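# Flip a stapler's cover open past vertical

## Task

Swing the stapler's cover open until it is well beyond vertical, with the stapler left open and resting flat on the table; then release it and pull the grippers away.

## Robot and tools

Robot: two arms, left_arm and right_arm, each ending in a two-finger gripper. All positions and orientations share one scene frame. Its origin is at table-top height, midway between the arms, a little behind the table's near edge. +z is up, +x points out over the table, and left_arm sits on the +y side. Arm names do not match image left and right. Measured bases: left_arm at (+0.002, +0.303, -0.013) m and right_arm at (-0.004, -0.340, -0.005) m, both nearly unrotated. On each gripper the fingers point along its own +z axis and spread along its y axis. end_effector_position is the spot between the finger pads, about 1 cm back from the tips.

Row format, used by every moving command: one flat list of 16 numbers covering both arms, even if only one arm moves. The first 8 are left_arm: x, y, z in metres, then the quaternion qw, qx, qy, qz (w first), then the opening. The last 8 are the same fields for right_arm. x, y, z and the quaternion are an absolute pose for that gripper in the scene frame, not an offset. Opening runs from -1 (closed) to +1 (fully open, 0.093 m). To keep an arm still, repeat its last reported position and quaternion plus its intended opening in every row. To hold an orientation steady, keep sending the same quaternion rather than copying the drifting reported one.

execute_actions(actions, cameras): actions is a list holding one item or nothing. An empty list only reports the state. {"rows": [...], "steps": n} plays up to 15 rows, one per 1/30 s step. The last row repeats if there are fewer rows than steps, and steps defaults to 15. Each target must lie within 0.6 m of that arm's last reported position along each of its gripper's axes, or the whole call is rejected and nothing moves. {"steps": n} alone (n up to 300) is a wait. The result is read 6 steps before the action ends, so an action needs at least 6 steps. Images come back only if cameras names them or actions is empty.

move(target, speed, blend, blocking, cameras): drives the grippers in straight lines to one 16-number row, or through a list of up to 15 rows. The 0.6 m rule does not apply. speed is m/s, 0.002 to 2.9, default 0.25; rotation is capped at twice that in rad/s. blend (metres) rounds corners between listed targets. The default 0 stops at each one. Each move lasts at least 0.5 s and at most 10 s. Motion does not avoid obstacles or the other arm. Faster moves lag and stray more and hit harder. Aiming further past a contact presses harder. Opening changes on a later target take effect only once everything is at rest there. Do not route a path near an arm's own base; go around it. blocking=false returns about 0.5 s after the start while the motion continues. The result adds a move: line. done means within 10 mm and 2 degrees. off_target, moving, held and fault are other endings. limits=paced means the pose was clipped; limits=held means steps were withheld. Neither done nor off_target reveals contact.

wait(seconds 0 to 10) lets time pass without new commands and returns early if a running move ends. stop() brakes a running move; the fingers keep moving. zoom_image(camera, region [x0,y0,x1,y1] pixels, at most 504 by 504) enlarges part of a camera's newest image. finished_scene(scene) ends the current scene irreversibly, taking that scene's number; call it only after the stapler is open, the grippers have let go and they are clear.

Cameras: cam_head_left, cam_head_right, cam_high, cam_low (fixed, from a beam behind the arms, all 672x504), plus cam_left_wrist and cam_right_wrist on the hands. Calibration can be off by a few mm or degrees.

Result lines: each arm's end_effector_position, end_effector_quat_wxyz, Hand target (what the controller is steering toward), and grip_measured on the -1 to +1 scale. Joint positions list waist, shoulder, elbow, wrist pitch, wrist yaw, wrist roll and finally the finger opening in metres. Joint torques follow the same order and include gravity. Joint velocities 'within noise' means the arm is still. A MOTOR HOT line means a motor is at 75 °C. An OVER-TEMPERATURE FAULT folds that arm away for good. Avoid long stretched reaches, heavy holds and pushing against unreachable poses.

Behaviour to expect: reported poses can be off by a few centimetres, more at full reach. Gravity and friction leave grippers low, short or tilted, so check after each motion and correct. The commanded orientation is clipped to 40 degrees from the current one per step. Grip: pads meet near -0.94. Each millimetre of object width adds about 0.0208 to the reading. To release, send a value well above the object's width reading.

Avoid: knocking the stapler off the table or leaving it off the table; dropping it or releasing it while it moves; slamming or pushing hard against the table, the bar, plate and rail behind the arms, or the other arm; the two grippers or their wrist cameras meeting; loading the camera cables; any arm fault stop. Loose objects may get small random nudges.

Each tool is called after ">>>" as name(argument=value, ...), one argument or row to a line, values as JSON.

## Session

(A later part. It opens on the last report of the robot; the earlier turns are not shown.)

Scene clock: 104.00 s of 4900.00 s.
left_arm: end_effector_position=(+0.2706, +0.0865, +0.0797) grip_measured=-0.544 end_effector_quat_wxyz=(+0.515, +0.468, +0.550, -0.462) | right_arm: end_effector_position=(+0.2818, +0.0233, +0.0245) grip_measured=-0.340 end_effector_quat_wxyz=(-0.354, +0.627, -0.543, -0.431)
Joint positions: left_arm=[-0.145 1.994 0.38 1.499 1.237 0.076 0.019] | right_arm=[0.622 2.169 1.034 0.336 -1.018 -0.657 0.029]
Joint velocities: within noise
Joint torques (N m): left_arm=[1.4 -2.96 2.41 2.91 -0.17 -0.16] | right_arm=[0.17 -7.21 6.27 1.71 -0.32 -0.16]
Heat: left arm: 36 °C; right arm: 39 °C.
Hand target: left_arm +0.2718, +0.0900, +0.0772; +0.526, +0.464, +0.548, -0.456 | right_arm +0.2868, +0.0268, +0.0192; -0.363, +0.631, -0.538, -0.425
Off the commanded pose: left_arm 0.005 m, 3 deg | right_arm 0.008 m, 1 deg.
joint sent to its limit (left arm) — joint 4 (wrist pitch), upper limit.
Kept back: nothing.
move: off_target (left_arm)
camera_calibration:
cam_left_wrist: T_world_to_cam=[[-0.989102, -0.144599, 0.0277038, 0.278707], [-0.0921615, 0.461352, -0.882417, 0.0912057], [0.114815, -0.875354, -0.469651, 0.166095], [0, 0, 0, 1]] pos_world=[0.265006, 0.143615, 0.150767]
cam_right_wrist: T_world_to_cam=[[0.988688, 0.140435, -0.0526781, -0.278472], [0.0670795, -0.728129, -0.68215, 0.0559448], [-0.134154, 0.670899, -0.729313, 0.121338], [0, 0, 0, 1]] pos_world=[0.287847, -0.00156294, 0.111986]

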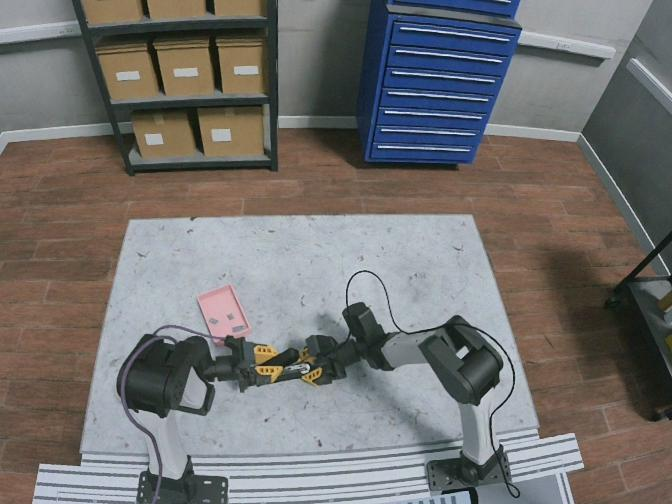

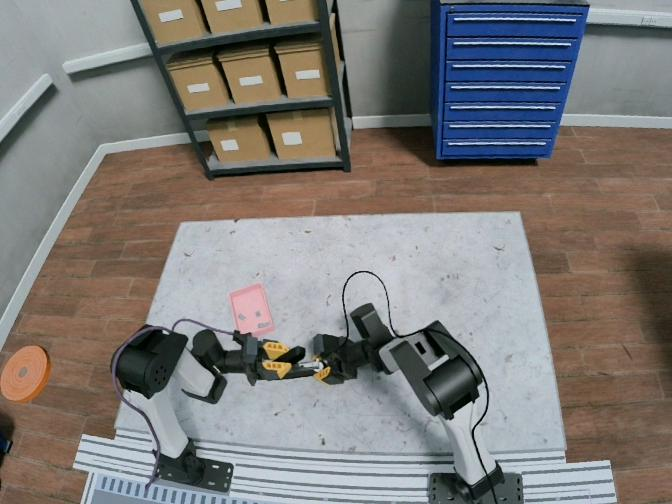

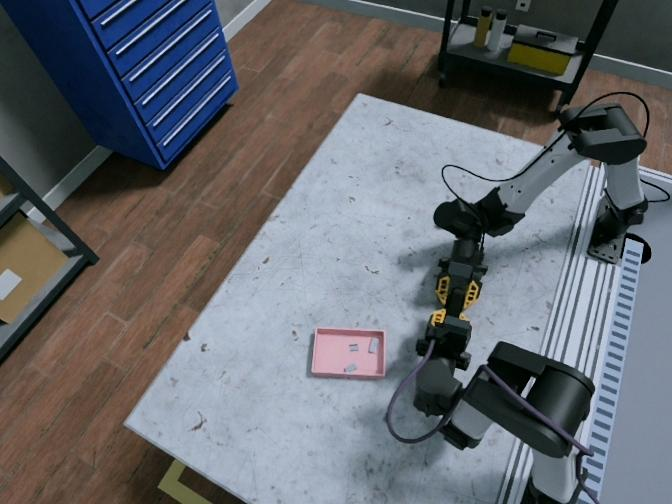

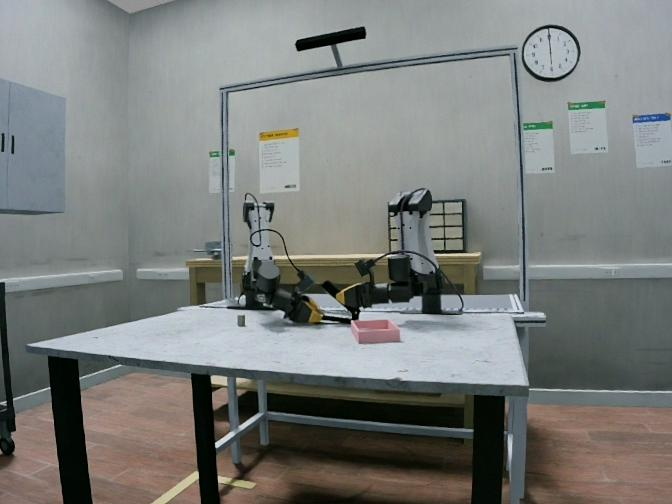

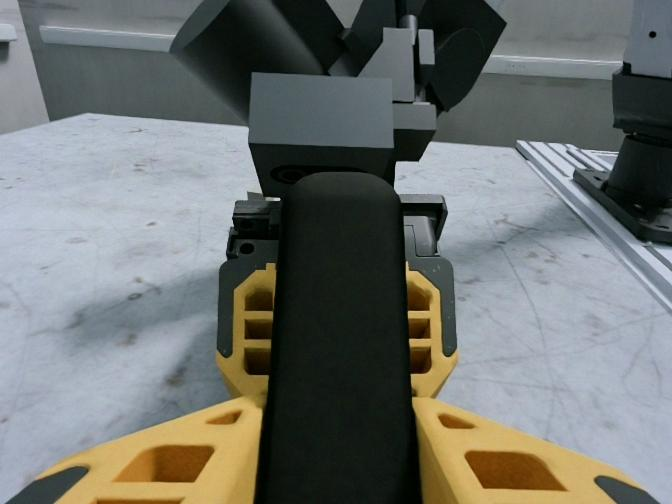

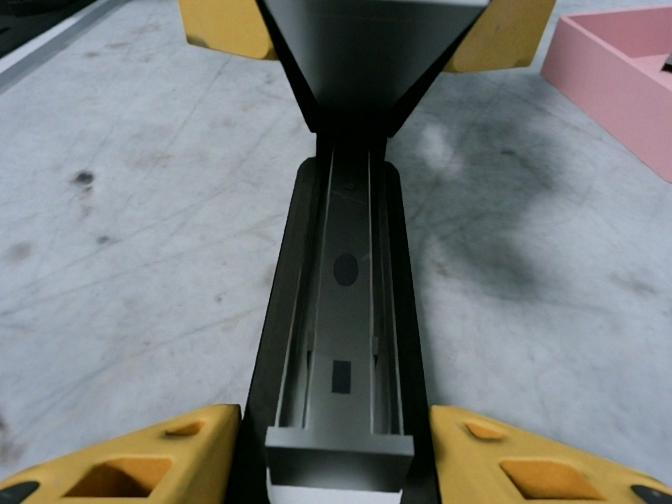

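>>> move(
  target=[
    [0.2720,0.0900,0.0830,0.526,0.464,0.548,-0.456,-0.75, 0.2870,0.0270,0.0250,0.3631,-0.6304,0.5384,0.4252,-0.65],
    [0.2720,0.0250,0.0830,0.526,0.464,0.548,-0.456,-0.75, 0.2870,-0.0380,0.0250,0.3631,-0.6304,0.5384,0.4252,-0.65],
    [0.2720,0.0250,0.0770,0.526,0.464,0.548,-0.456,-0.75, 0.2870,-0.0380,0.0190,0.3631,-0.6304,0.5384,0.4252,-0.65],
  ],
  speed=0.05,
)

>>> zoom_image(
  camera="cam_low",
  region=[230, 250, 350, 340],
)

Scene clock: 107.30 s of 4900.00 s.
left_arm: end_effector_position=(+0.2708, +0.0291, +0.0797) grip_measured=-0.544 end_effector_quat_wxyz=(+0.516, +0.465, +0.554, -0.458) | right_arm: end_effector_position=(+0.2851, -0.0327, +0.0154) grip_measured=-0.340 end_effector_quat_wxyz=(-0.360, +0.626, -0.537, -0.436)
Joint positions: left_arm=[-0.36 2.023 0.444 1.498 1.012 0.033 0.019] | right_arm=[0.481 2.143 0.962 0.204 -1.122 -0.875 0.029]
Joint velocities: within noise
Joint torques (N m): left_arm=[-1.21 -3.59 4.38 2.81 -0.36 -0.07] | right_arm=[-1.03 -10.88 4.1 0.89 -0.41 -0.32]
Heat: left arm: 37 °C; right arm: 39 °C.
Hand target: left_arm +0.2717, +0.0252, +0.0772; +0.525, +0.465, +0.549, -0.455 | right_arm +0.2869, -0.0379, +0.0189; -0.364, +0.630, -0.539, -0.425
Off the commanded pose: left_arm 0.005 m, 1 deg | right_arm 0.007 m, 1 deg.
Kept back: nothing.
move: done
camera_calibration:
cam_left_wrist: T_world_to_cam=[[-0.987344, -0.155715, 0.0300657, 0.270262], [-0.10004, 0.46442, -0.879947, 0.119528], [0.123058, -0.871818, -0.47412, 0.113951], [0, 0, 0, 1]] pos_world=[0.264777, 0.0859172, 0.151079]
cam_right_wrist: T_world_to_cam=[[0.988005, 0.147496, -0.0457312, -0.273949], [0.0746111, -0.715235, -0.69489, 0.00719957], [-0.135202, 0.683143, -0.71766, 0.153178], [0, 0, 0, 1]] pos_world=[0.290835, -0.0590865, 0.102404]

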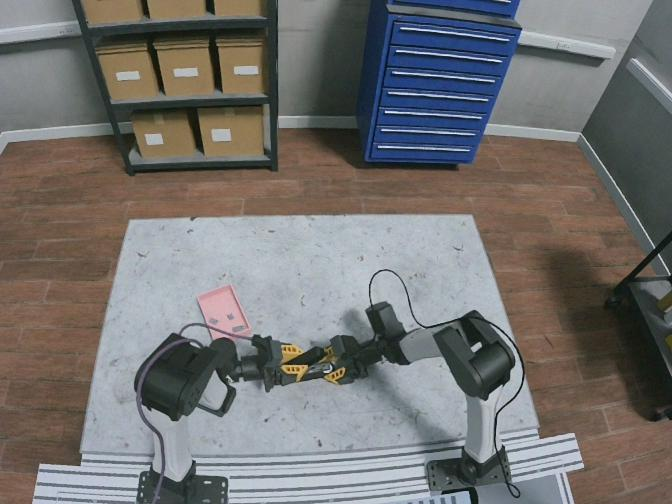

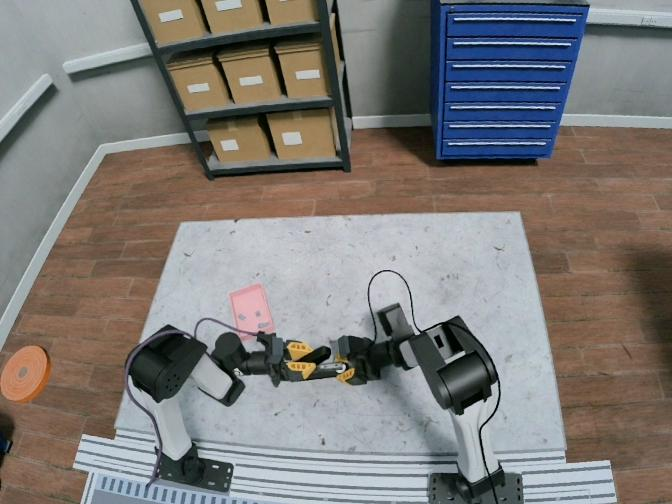

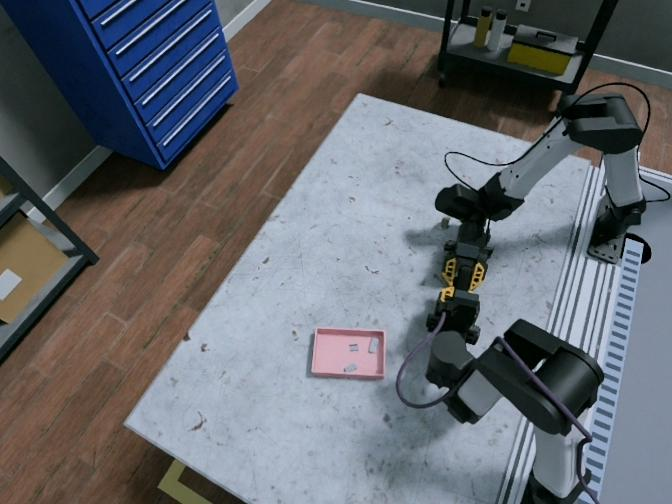

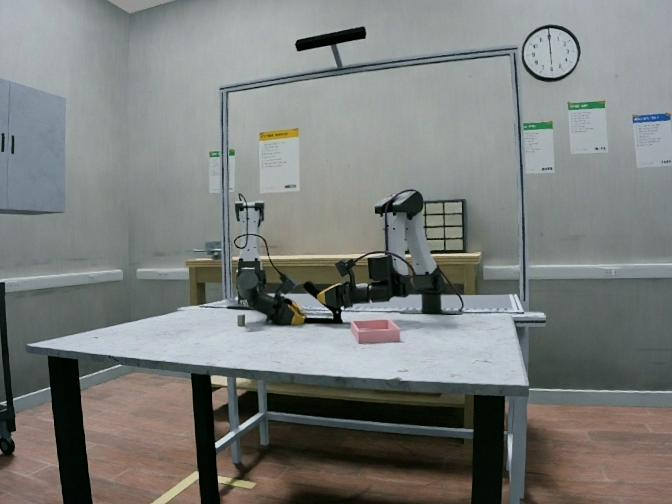

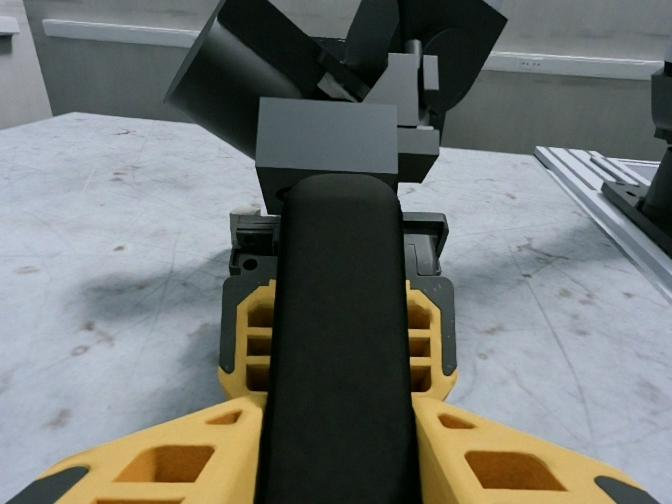

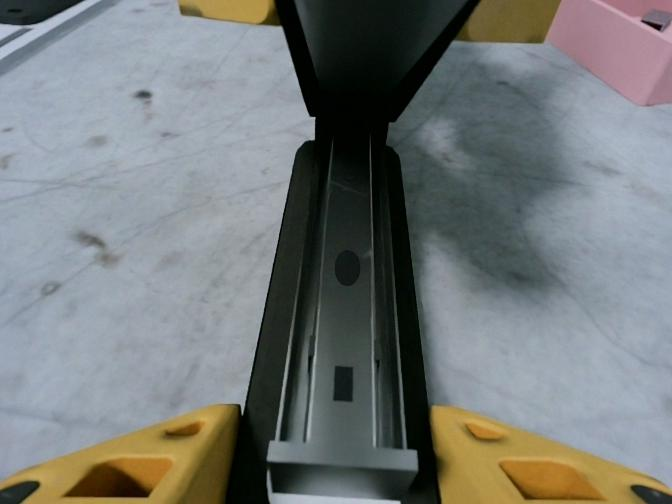

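Scaled by 4.200.

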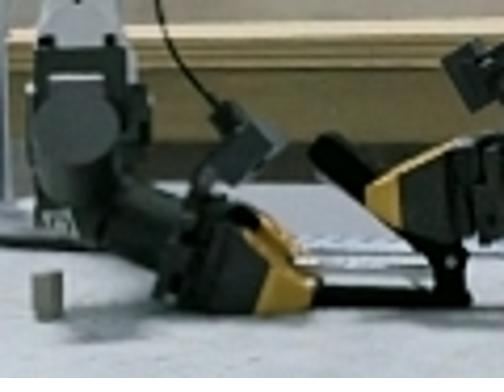

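>>> move(
  target=[
    [0.2720,0.0270,0.0780,0.526,0.464,0.548,-0.456,-0.42, 0.2870,-0.0380,0.0210,0.3631,-0.6304,0.5384,0.4252,-0.65],
    [0.2710,0.0400,0.0880,0.526,0.464,0.548,-0.456,-0.42, 0.2870,-0.0380,0.0210,0.3631,-0.6304,0.5384,0.4252,-0.65],
    [0.2700,0.0520,0.0920,0.526,0.464,0.548,-0.456,-0.42, 0.2870,-0.0380,0.0210,0.3631,-0.6304,0.5384,0.4252,-0.65],
  ],
  speed=0.05,
)

>>> zoom_image(
  camera="cam_low",
  region=[230, 250, 350, 340],
)

Scene clock: 109.30 s of 4900.00 s.
left_arm: end_effector_position=(+0.2707, +0.0420, +0.0874) grip_measured=-0.416 end_effector_quat_wxyz=(+0.522, +0.465, +0.551, -0.456) | right_arm: end_effector_position=(+0.2847, -0.0326, +0.0159) grip_measured=-0.340 end_effector_quat_wxyz=(-0.360, +0.627, -0.535, -0.437)
Joint positions: left_arm=[-0.317 1.984 0.419 1.496 1.05 0.035 0.025] | right_arm=[0.481 2.143 0.962 0.204 -1.125 -0.876 0.029]
Joint velocities: within noise
Joint torques (N m): left_arm=[3.67 -8.03 2.03 2.19 0.25 -0.04] | right_arm=[-1.1 -11.34 4.29 0.82 -0.39 -0.33]
Heat: left arm: 38 °C; right arm: 41 °C.
Hand target: left_arm +0.2700, +0.0515, +0.0917; +0.526, +0.464, +0.548, -0.456 | right_arm +0.2869, -0.0379, +0.0209; -0.364, +0.630, -0.538, -0.425
Off the commanded pose: left_arm 0.011 m, 1 deg | right_arm 0.008 m, 1 deg.
Kept back: nothing.
move: off_target (left_arm)
camera_calibration:
cam_left_wrist: T_world_to_cam=[[-0.986767, -0.161051, 0.0188113, 0.272978], [-0.0915476, 0.457612, -0.884426, 0.118687], [0.133829, -0.874445, -0.4663, 0.125299], [0, 0, 0, 1]] pos_world=[0.263462, 0.0992179, 0.158262]
cam_right_wrist: T_world_to_cam=[[0.98763, 0.150173, -0.0451005, -0.273315], [0.0766166, -0.713146, -0.696816, 0.00717547], [-0.136806, 0.684741, -0.715831, 0.153854], [0, 0, 0, 1]] pos_world=[0.290433, -0.0591882, 0.102807]

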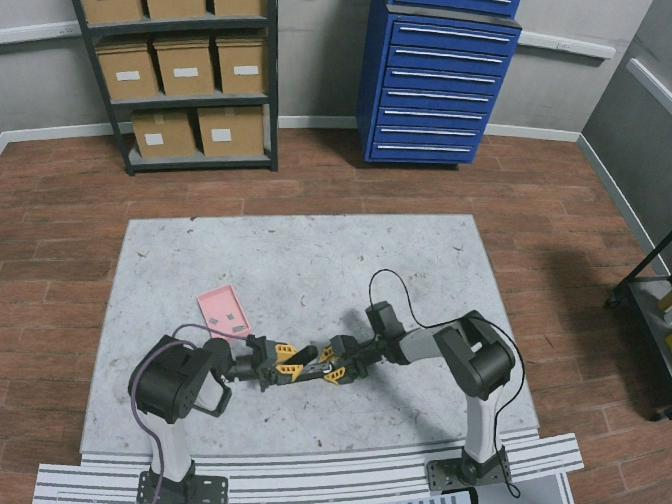

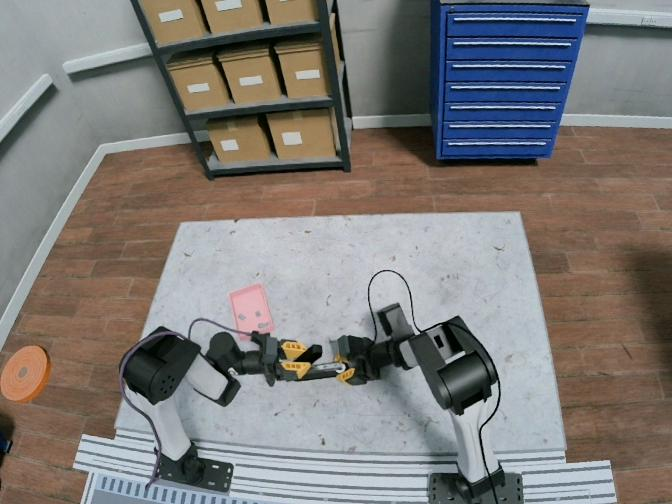

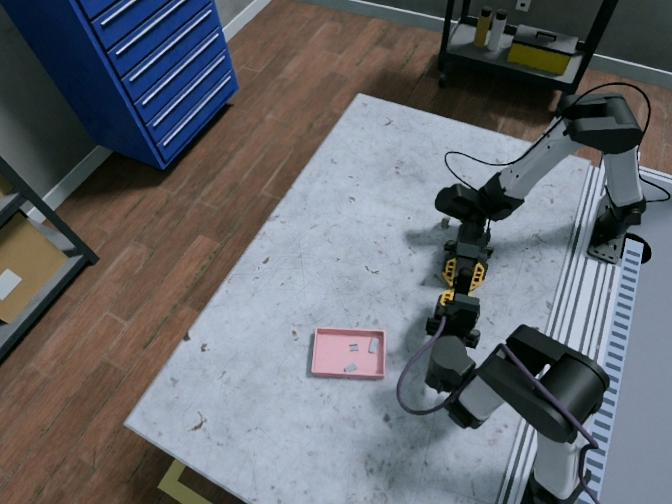

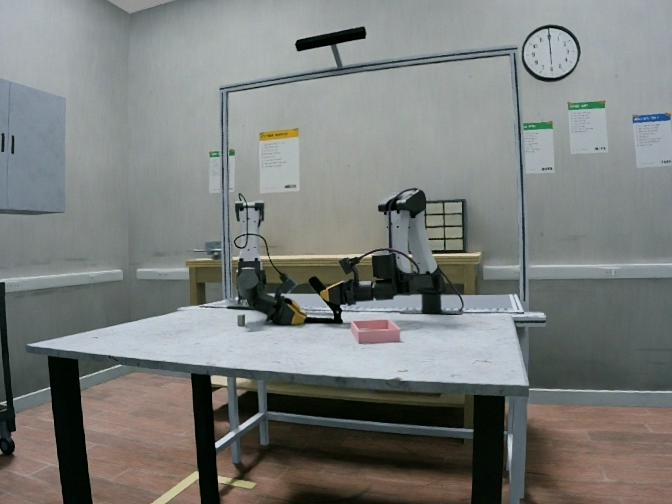

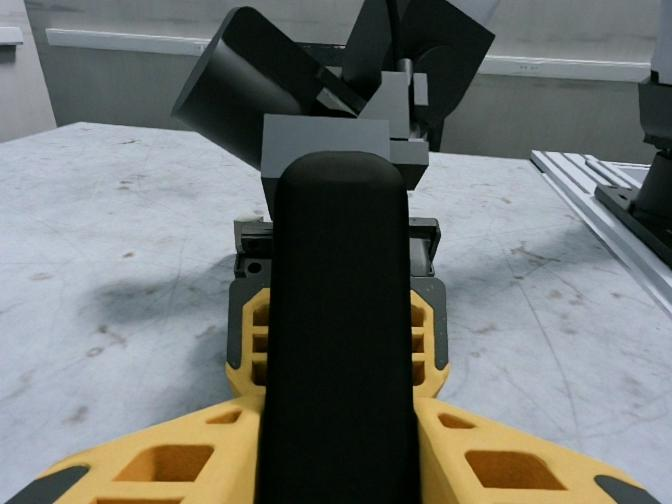

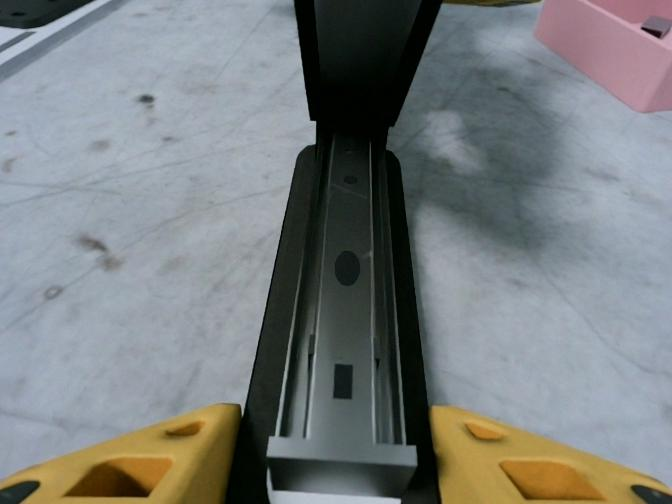

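Scaled by 4.200.

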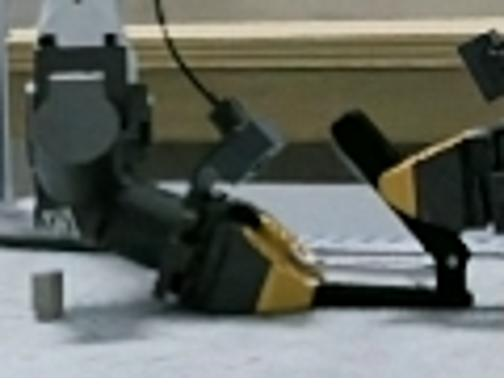

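>>> move(
  target=[
    [0.2690,0.0700,0.0965,0.526,0.464,0.548,-0.456,-0.42, 0.2870,-0.0380,0.0210,0.3631,-0.6304,0.5384,0.4252,-0.65],
    [0.2680,0.0900,0.0955,0.526,0.464,0.548,-0.456,-0.42, 0.2870,-0.0380,0.0210,0.3631,-0.6304,0.5384,0.4252,-0.65],
  ],
  speed=0.05,
)

>>> zoom_image(
  camera="cam_low",
  region=[230, 250, 350, 340],
)

Scene clock: 110.73 s of 4900.00 s.
left_arm: end_effector_position=(+0.2662, +0.0815, +0.0966) grip_measured=-0.415 end_effector_quat_wxyz=(+0.522, +0.468, +0.542, -0.463) | right_arm: end_effector_position=(+0.2847, -0.0326, +0.0159) grip_measured=-0.340 end_effector_quat_wxyz=(-0.360, +0.626, -0.536, -0.437)
Joint positions: left_arm=[-0.167 1.923 0.367 1.494 1.219 0.037 0.025] | right_arm=[0.481 2.143 0.962 0.204 -1.126 -0.874 0.029]
Joint velocities: within noise
Joint torques (N m): left_arm=[3.11 -6.63 2.4 1.82 -0.05 0.15] | right_arm=[-0.96 -11.36 4.27 0.82 -0.38 -0.32]
Heat: left arm: 38 °C; right arm: 41 °C.
Hand target: left_arm +0.2679, +0.0897, +0.0955; +0.526, +0.464, +0.548, -0.456 | right_arm +0.2869, -0.0379, +0.0209; -0.364, +0.630, -0.538, -0.425
Off the commanded pose: left_arm 0.009 m, 1 deg | right_arm 0.008 m, 2 deg.
Kept back: nothing.
move: done
camera_calibration:
cam_left_wrist: T_world_to_cam=[[-0.989808, -0.141475, 0.0162995, 0.274214], [-0.0787938, 0.448706, -0.890199, 0.106206], [0.118628, -0.88241, -0.45528, 0.168373], [0, 0, 0, 1]] pos_world=[0.259814, 0.139714, 0.166732]
cam_right_wrist: T_world_to_cam=[[0.987629, 0.149726, -0.0465951, -0.27329], [0.0752118, -0.713047, -0.69707, 0.00760602], [-0.137594, 0.684942, -0.715487, 0.154073], [0, 0, 0, 1]] pos_world=[0.290536, -0.059189, 0.102805]

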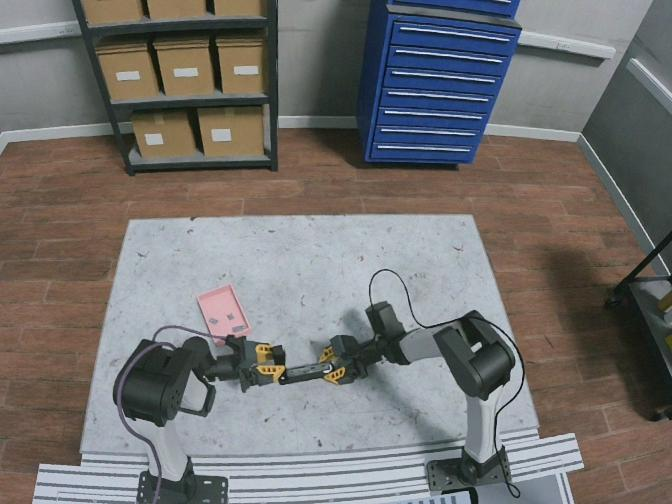

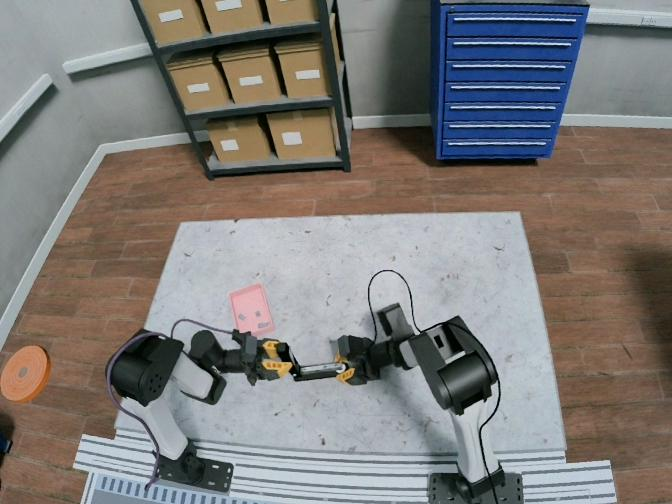

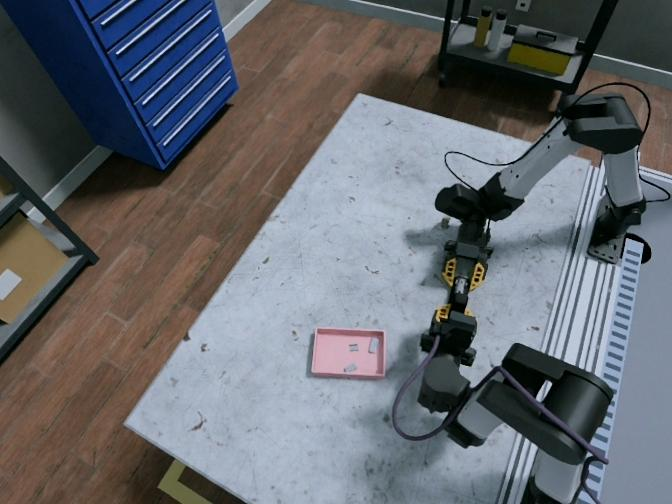

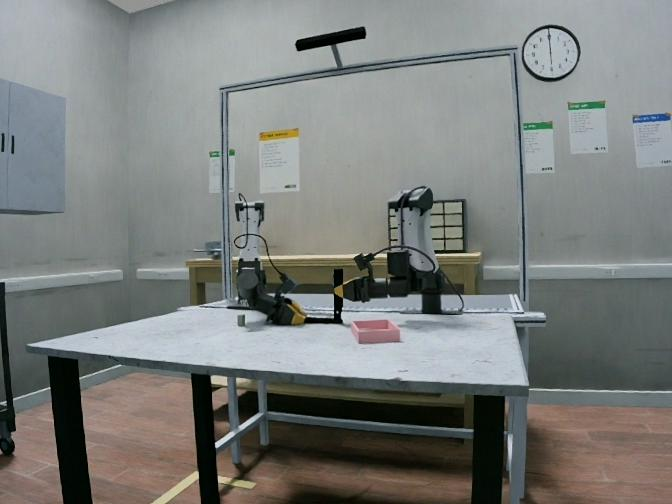

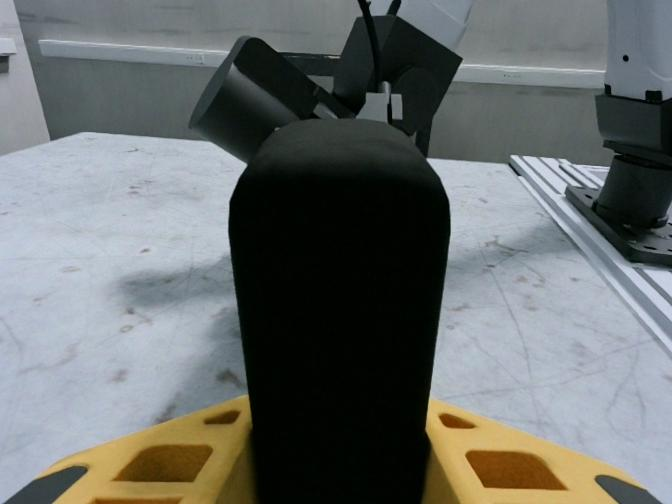

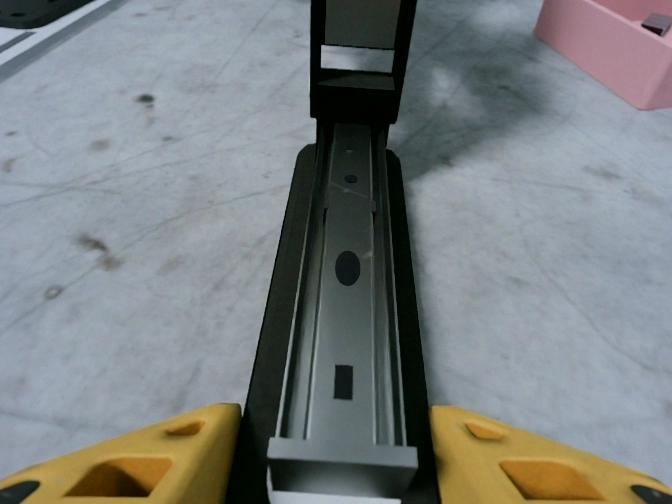

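Scaled by 4.200.

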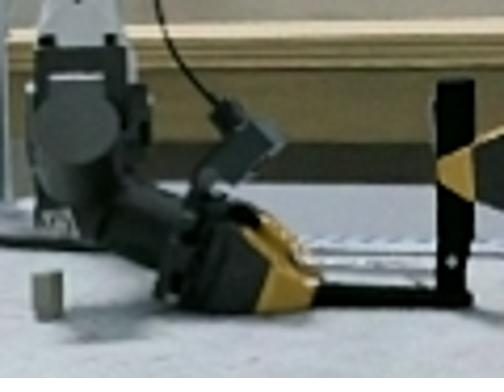

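>>> move(
  target=[
    [0.2670,0.1000,0.0955,0.526,0.464,0.548,-0.456,-0.42, 0.2870,-0.0380,0.0210,0.3631,-0.6304,0.5384,0.4252,-0.65],
    [0.2660,0.1120,0.0910,0.526,0.464,0.548,-0.456,-0.42, 0.2870,-0.0380,0.0210,0.3631,-0.6304,0.5384,0.4252,-0.65],
  ],
  speed=0.05,
)

>>> zoom_image(
  camera="cam_low",
  region=[250, 250, 370, 340],
)

Scene clock: 111.97 s of 4900.00 s.
left_arm: end_effector_position=(+0.2633, +0.1051, +0.0912) grip_measured=-0.415 end_effector_quat_wxyz=(+0.520, +0.467, +0.546, -0.462) | right_arm: end_effector_position=(+0.2847, -0.0326, +0.0159) grip_measured=-0.340 end_effector_quat_wxyz=(-0.359, +0.625, -0.537, -0.438)
Joint positions: left_arm=[-0.075 1.921 0.338 1.478 1.307 0.075 0.025] | right_arm=[0.481 2.143 0.962 0.204 -1.126 -0.871 0.029]
Joint velocities: within noise
Joint torques (N m): left_arm=[2.89 -5.67 2.97 1.96 -0.02 0.09] | right_arm=[-1.09 -11.3 4.31 0.82 -0.39 -0.32]
Heat: left arm: 38 °C; right arm: 42 °C.
Hand target: left_arm +0.2660, +0.1118, +0.0910; +0.526, +0.464, +0.548, -0.456 | right_arm +0.2869, -0.0378, +0.0209; -0.364, +0.630, -0.538, -0.425
Off the commanded pose: left_arm 0.007 m, 1 deg | right_arm 0.008 m, 2 deg.
Kept back: nothing.
move: done
camera_calibration:
cam_left_wrist: T_world_to_cam=[[-0.989301, -0.144358, 0.0210658, 0.274468], [-0.0849956, 0.452981, -0.887459, 0.0915082], [0.118569, -0.879755, -0.460404, 0.187262], [0, 0, 0, 1]] pos_world=[0.257106, 0.162915, 0.161644]
cam_right_wrist: T_world_to_cam=[[0.987669, 0.148424, -0.0498066, -0.273366], [0.0720867, -0.713548, -0.696888, 0.00851174], [-0.138974, 0.684704, -0.715448, 0.154427], [0, 0, 0, 1]] pos_world=[0.290842, -0.0590895, 0.102801]

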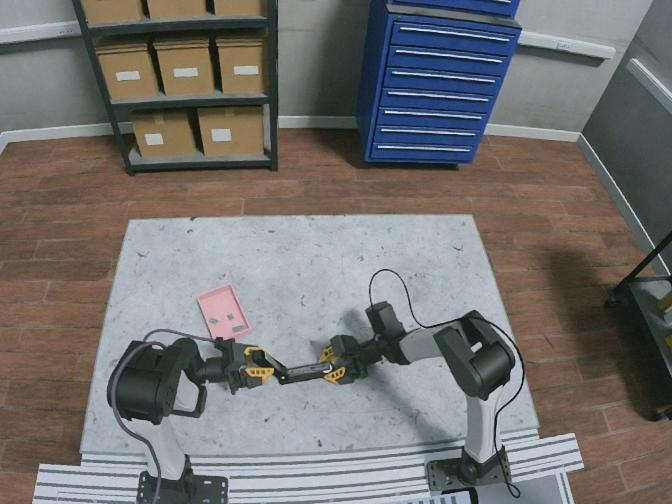

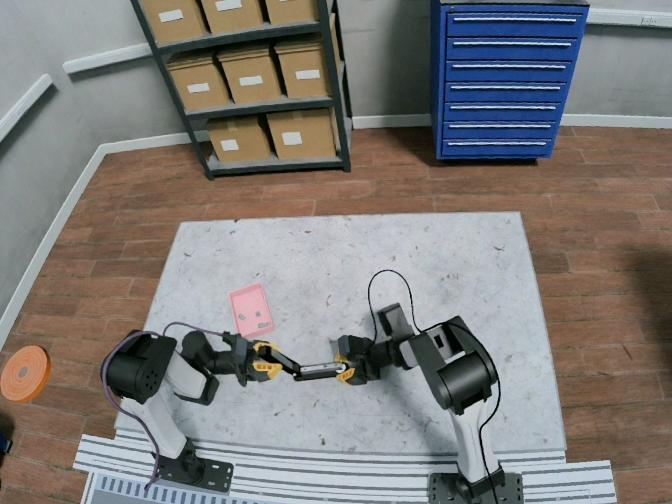

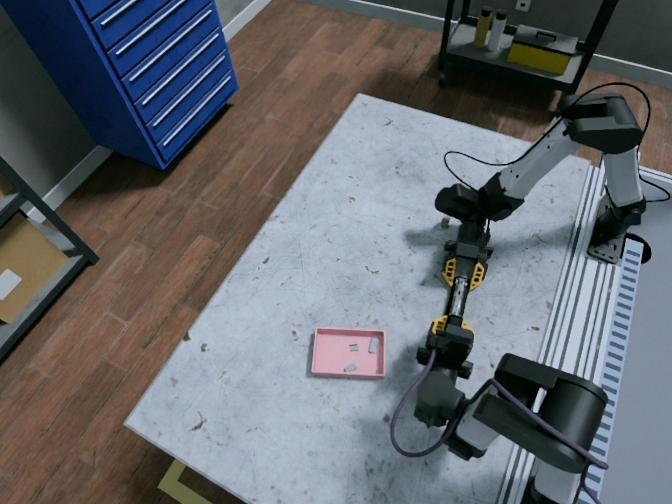

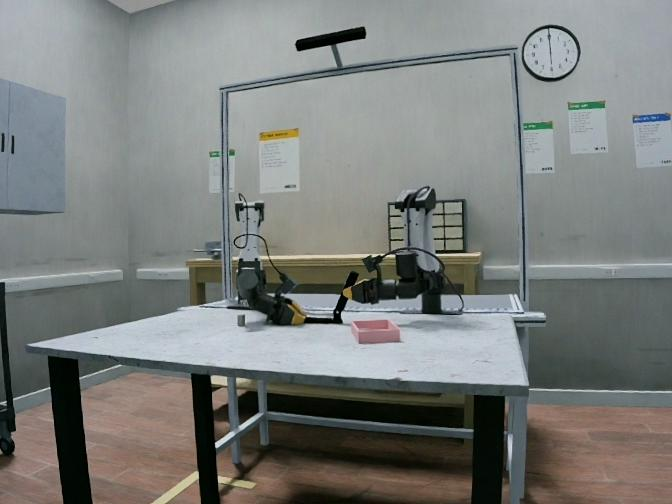

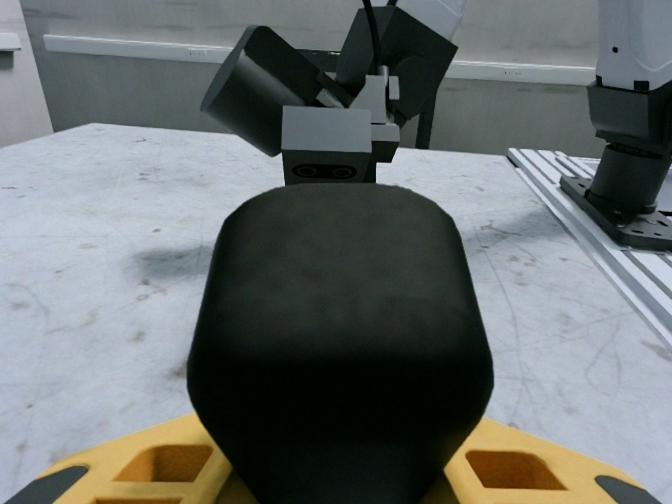

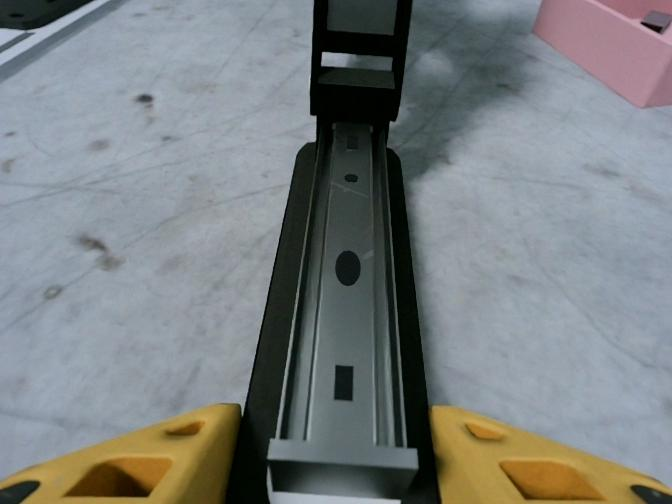

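Scaled by 4.200.

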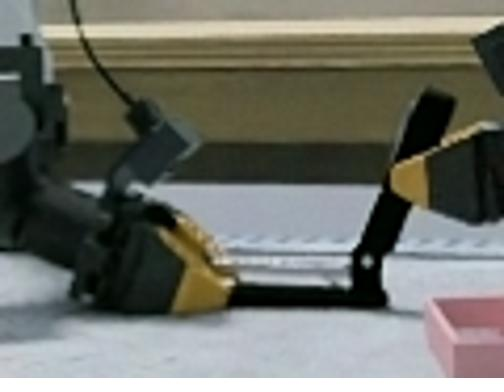

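>>> move(
  target=[
    [0.2650,0.1200,0.0870,0.526,0.464,0.548,-0.456,-0.42, 0.2870,-0.0380,0.0210,0.3631,-0.6304,0.5384,0.4252,-0.65],
    [0.2640,0.1270,0.0810,0.526,0.464,0.548,-0.456,-0.42, 0.2870,-0.0380,0.0210,0.3631,-0.6304,0.5384,0.4252,-0.65],
  ],
  speed=0.04,
  cameras=["cam_low"],
)

>>> zoom_image(
  camera="cam_low",
  region=[250, 250, 370, 340],
)

Scene clock: 113.27 s of 4900.00 s.
left_arm: end_effector_position=(+0.2613, +0.1198, +0.0820) grip_measured=-0.415 end_effector_quat_wxyz=(+0.518, +0.469, +0.546, -0.463) | right_arm: end_effector_position=(+0.2848, -0.0326, +0.0158) grip_measured=-0.340 end_effector_quat_wxyz=(-0.358, +0.624, -0.539, -0.439)
Joint positions: left_arm=[-0.014 1.954 0.328 1.473 1.371 0.122 0.025] | right_arm=[0.481 2.143 0.962 0.204 -1.125 -0.866 0.029]
Joint velocities: left_arm=[-0.007 -0.002 0.002 -0.154 -0.037 0.022 -0.001] | right_arm=[within noise]
Joint torques (N m): left_arm=[3.1 -4.93 2.5 2.06 -0.02 0] | right_arm=[-1.1 -11.36 4.11 0.83 -0.36 -0.37]
Heat: left arm: 38 °C; right arm: 43 °C.
Hand target: left_arm +0.2639, +0.1268, +0.0810; +0.525, +0.464, +0.549, -0.456 | right_arm +0.2869, -0.0378, +0.0209; -0.364, +0.630, -0.539, -0.425
Off the commanded pose: left_arm 0.008 m, 1 deg | right_arm 0.008 m, 2 deg.
Kept back: nothing.
move: done
Images, in order (width x height): cam_low 672x504.

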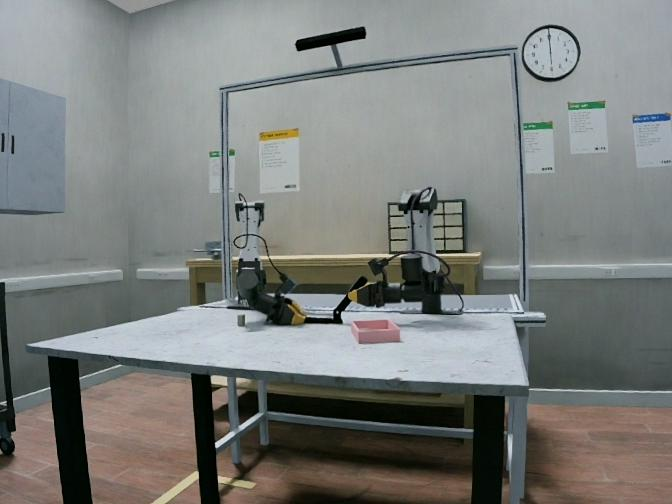

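Scaled by 4.200.

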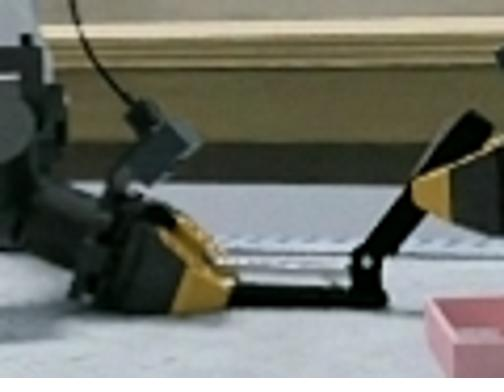

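>>> move(
  target=[
    [0.2630,0.1320,0.0740,0.526,0.464,0.548,-0.456,-0.42, 0.2870,-0.0380,0.0210,0.3631,-0.6304,0.5384,0.4252,-0.65],
    [0.2630,0.1350,0.0660,0.526,0.464,0.548,-0.456,-0.42, 0.2870,-0.0380,0.0210,0.3631,-0.6304,0.5384,0.4252,-0.65],
  ],
  speed=0.04,
  cameras=["cam_low","cam_left_wrist","cam_right_wrist"],
)

>>> zoom_image(
  camera="cam_low",
  region=[250, 250, 370, 340],
)

Scene clock: 114.57 s of 4900.00 s.
left_arm: end_effector_position=(+0.2597, +0.1308, +0.0691) grip_measured=-0.415 end_effector_quat_wxyz=(+0.518, +0.472, +0.542, -0.463) | right_arm: end_effector_position=(+0.2847, -0.0327, +0.0157) grip_measured=-0.340 end_effector_quat_wxyz=(-0.357, +0.623, -0.539, -0.439)
Joint positions: left_arm=[0.032 2.021 0.328 1.494 1.423 0.177 0.025] | right_arm=[0.481 2.143 0.962 0.203 -1.124 -0.865 0.029]
Joint velocities: within noise
Joint torques (N m): left_arm=[1.77 -4.3 2.1 2.13 -0.17 -0.06] | right_arm=[-0.98 -11.22 4.18 0.84 -0.39 -0.38]
Heat: left arm: 38 °C; right arm: 44 °C.
Hand target: left_arm +0.2629, +0.1350, +0.0661; +0.525, +0.465, +0.549, -0.455 | right_arm +0.2869, -0.0378, +0.0209; -0.364, +0.630, -0.539, -0.425
Off the commanded pose: left_arm 0.006 m, 2 deg | right_arm 0.008 m, 2 deg.
Kept back: nothing.
move: done
camera_calibration:
cam_left_wrist: T_world_to_cam=[[-0.990847, -0.134119, 0.0153053, 0.274557], [-0.0754237, 0.456021, -0.886767, 0.0570105], [0.111953, -0.879805, -0.461963, 0.201962], [0, 0, 0, 1]] pos_world=[0.253733, 0.188512, 0.139652]
cam_right_wrist: T_world_to_cam=[[0.987798, 0.145249, -0.0561888, -0.273467], [0.0656633, -0.715582, -0.695436, 0.0100038], [-0.141219, 0.683261, -0.716388, 0.154945], [0, 0, 0, 1]] pos_world=[0.291355, -0.0589886, 0.102592]
Images, in order (width x height): cam_low 672x504, cam_left_wrist 672x504, cam_right_wrist 672x504.

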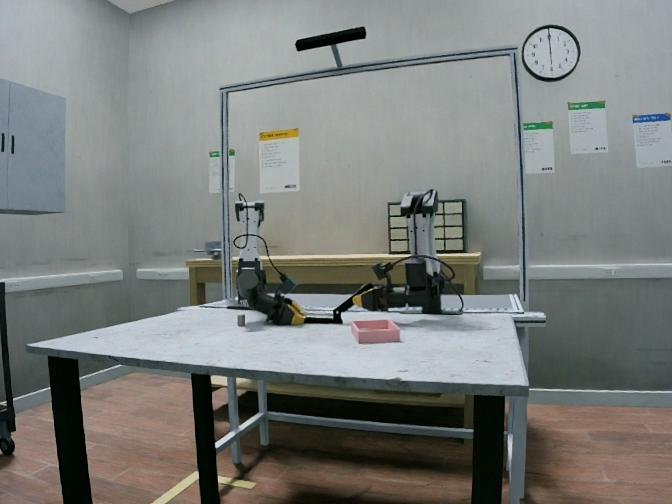

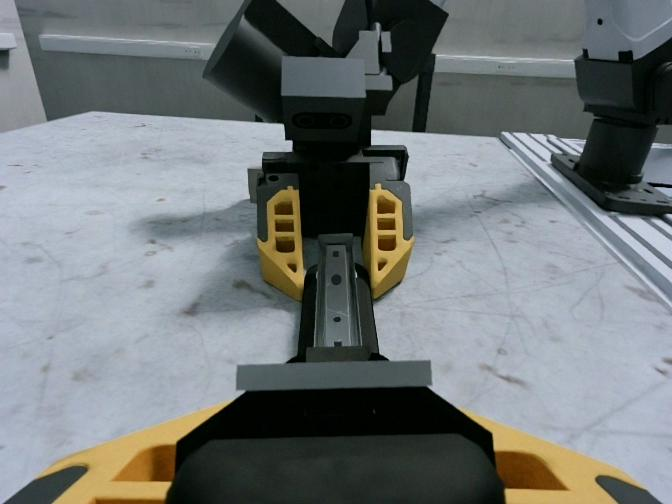

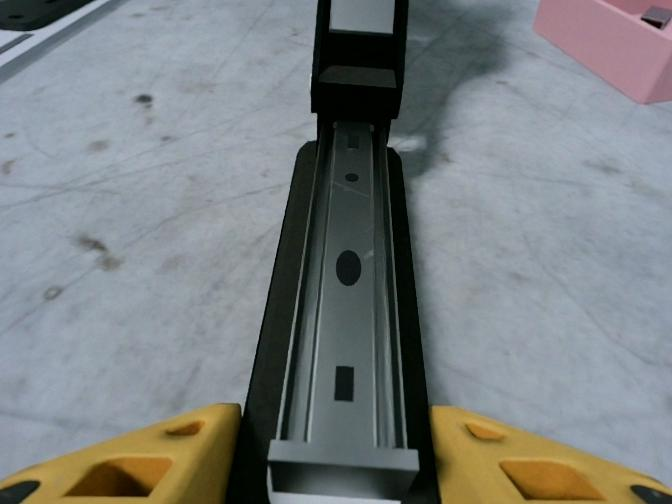

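Scaled by 4.200.

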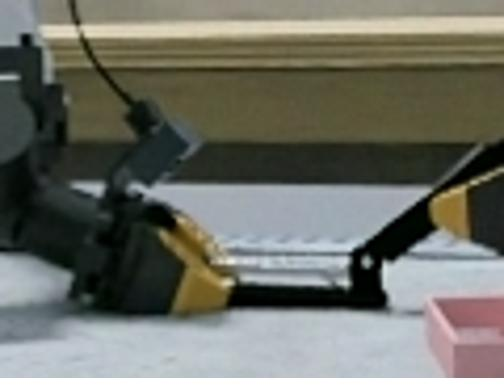

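>>> move(
  target=[
    [0.2630,0.1350,0.0660,0.526,0.464,0.548,-0.456,-0.37, 0.2870,-0.0380,0.0210,0.3631,-0.6304,0.5384,0.4252,-0.65],
    [0.2630,0.1350,0.0660,0.526,0.464,0.548,-0.456,-0.34, 0.2870,-0.0380,0.0210,0.3631,-0.6304,0.5384,0.4252,-0.65],
  ],
  speed=0.04,
  cameras=["cam_low","cam_left_wrist"],
)

>>> zoom_image(
  camera="cam_low",
  region=[250, 250, 370, 340],
)

Scene clock: 117.47 s of 4900.00 s.
left_arm: end_effector_position=(+0.2589, +0.1314, +0.0663) grip_measured=-0.342 end_effector_quat_wxyz=(+0.515, +0.470, +0.544, -0.467) | right_arm: end_effector_position=(+0.2855, -0.0333, +0.0156) grip_measured=-0.340 end_effector_quat_wxyz=(-0.359, +0.625, -0.538, -0.437)
Joint positions: left_arm=[0.035 2.034 0.328 1.494 1.428 0.178 0.029] | right_arm=[0.479 2.143 0.962 0.203 -1.123 -0.871 0.029]
Joint velocities: within noise
Joint torques (N m): left_arm=[1.57 -5.16 2.04 2.15 -0.22 -0.07] | right_arm=[-0.8 -11.34 4.16 0.8 -0.39 -0.34]
Heat: left arm: 38 °C; right arm: 45 °C.
Hand target: left_arm +0.2629, +0.1351, +0.0661; +0.525, +0.465, +0.549, -0.455 | right_arm +0.2869, -0.0378, +0.0209; -0.364, +0.630, -0.538, -0.425
Off the commanded pose: left_arm 0.005 m, 2 deg | right_arm 0.007 m, 2 deg.
Kept back: nothing.
move: done
camera_calibration:
cam_left_wrist: T_world_to_cam=[[-0.99091, -0.131913, 0.0263819, 0.272878], [-0.0842483, 0.455633, -0.886172, 0.0565334], [0.104877, -0.88034, -0.462604, 0.203301], [0, 0, 0, 1]] pos_world=[0.253839, 0.189212, 0.136947]
Images, in order (width x height): cam_low 672x504, cam_left_wrist 672x504.

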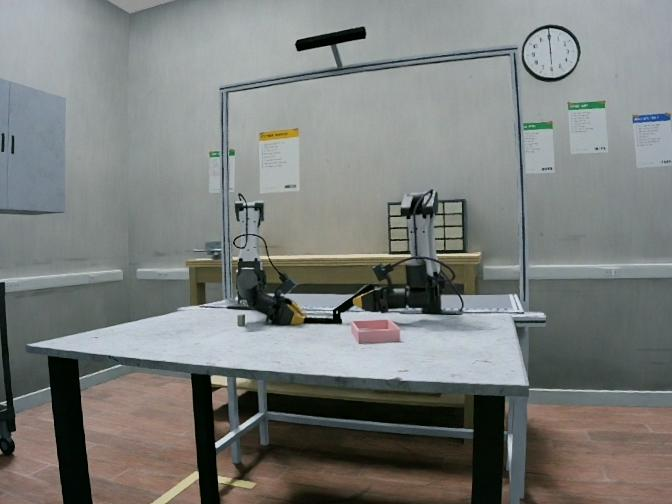

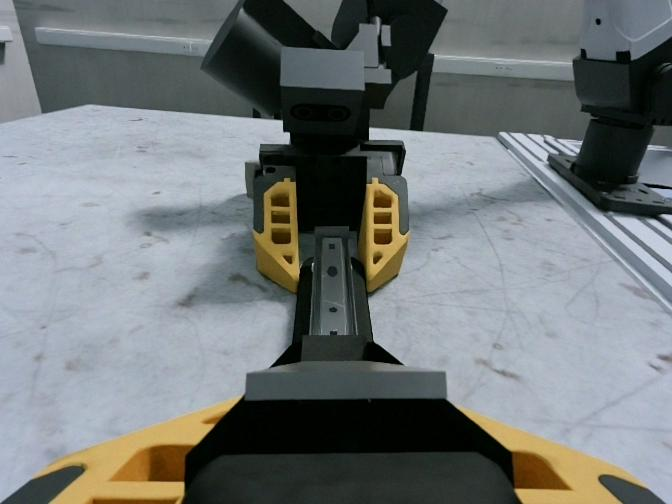

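Scaled by 4.200.

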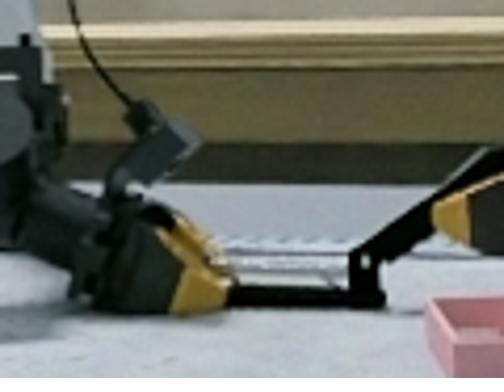

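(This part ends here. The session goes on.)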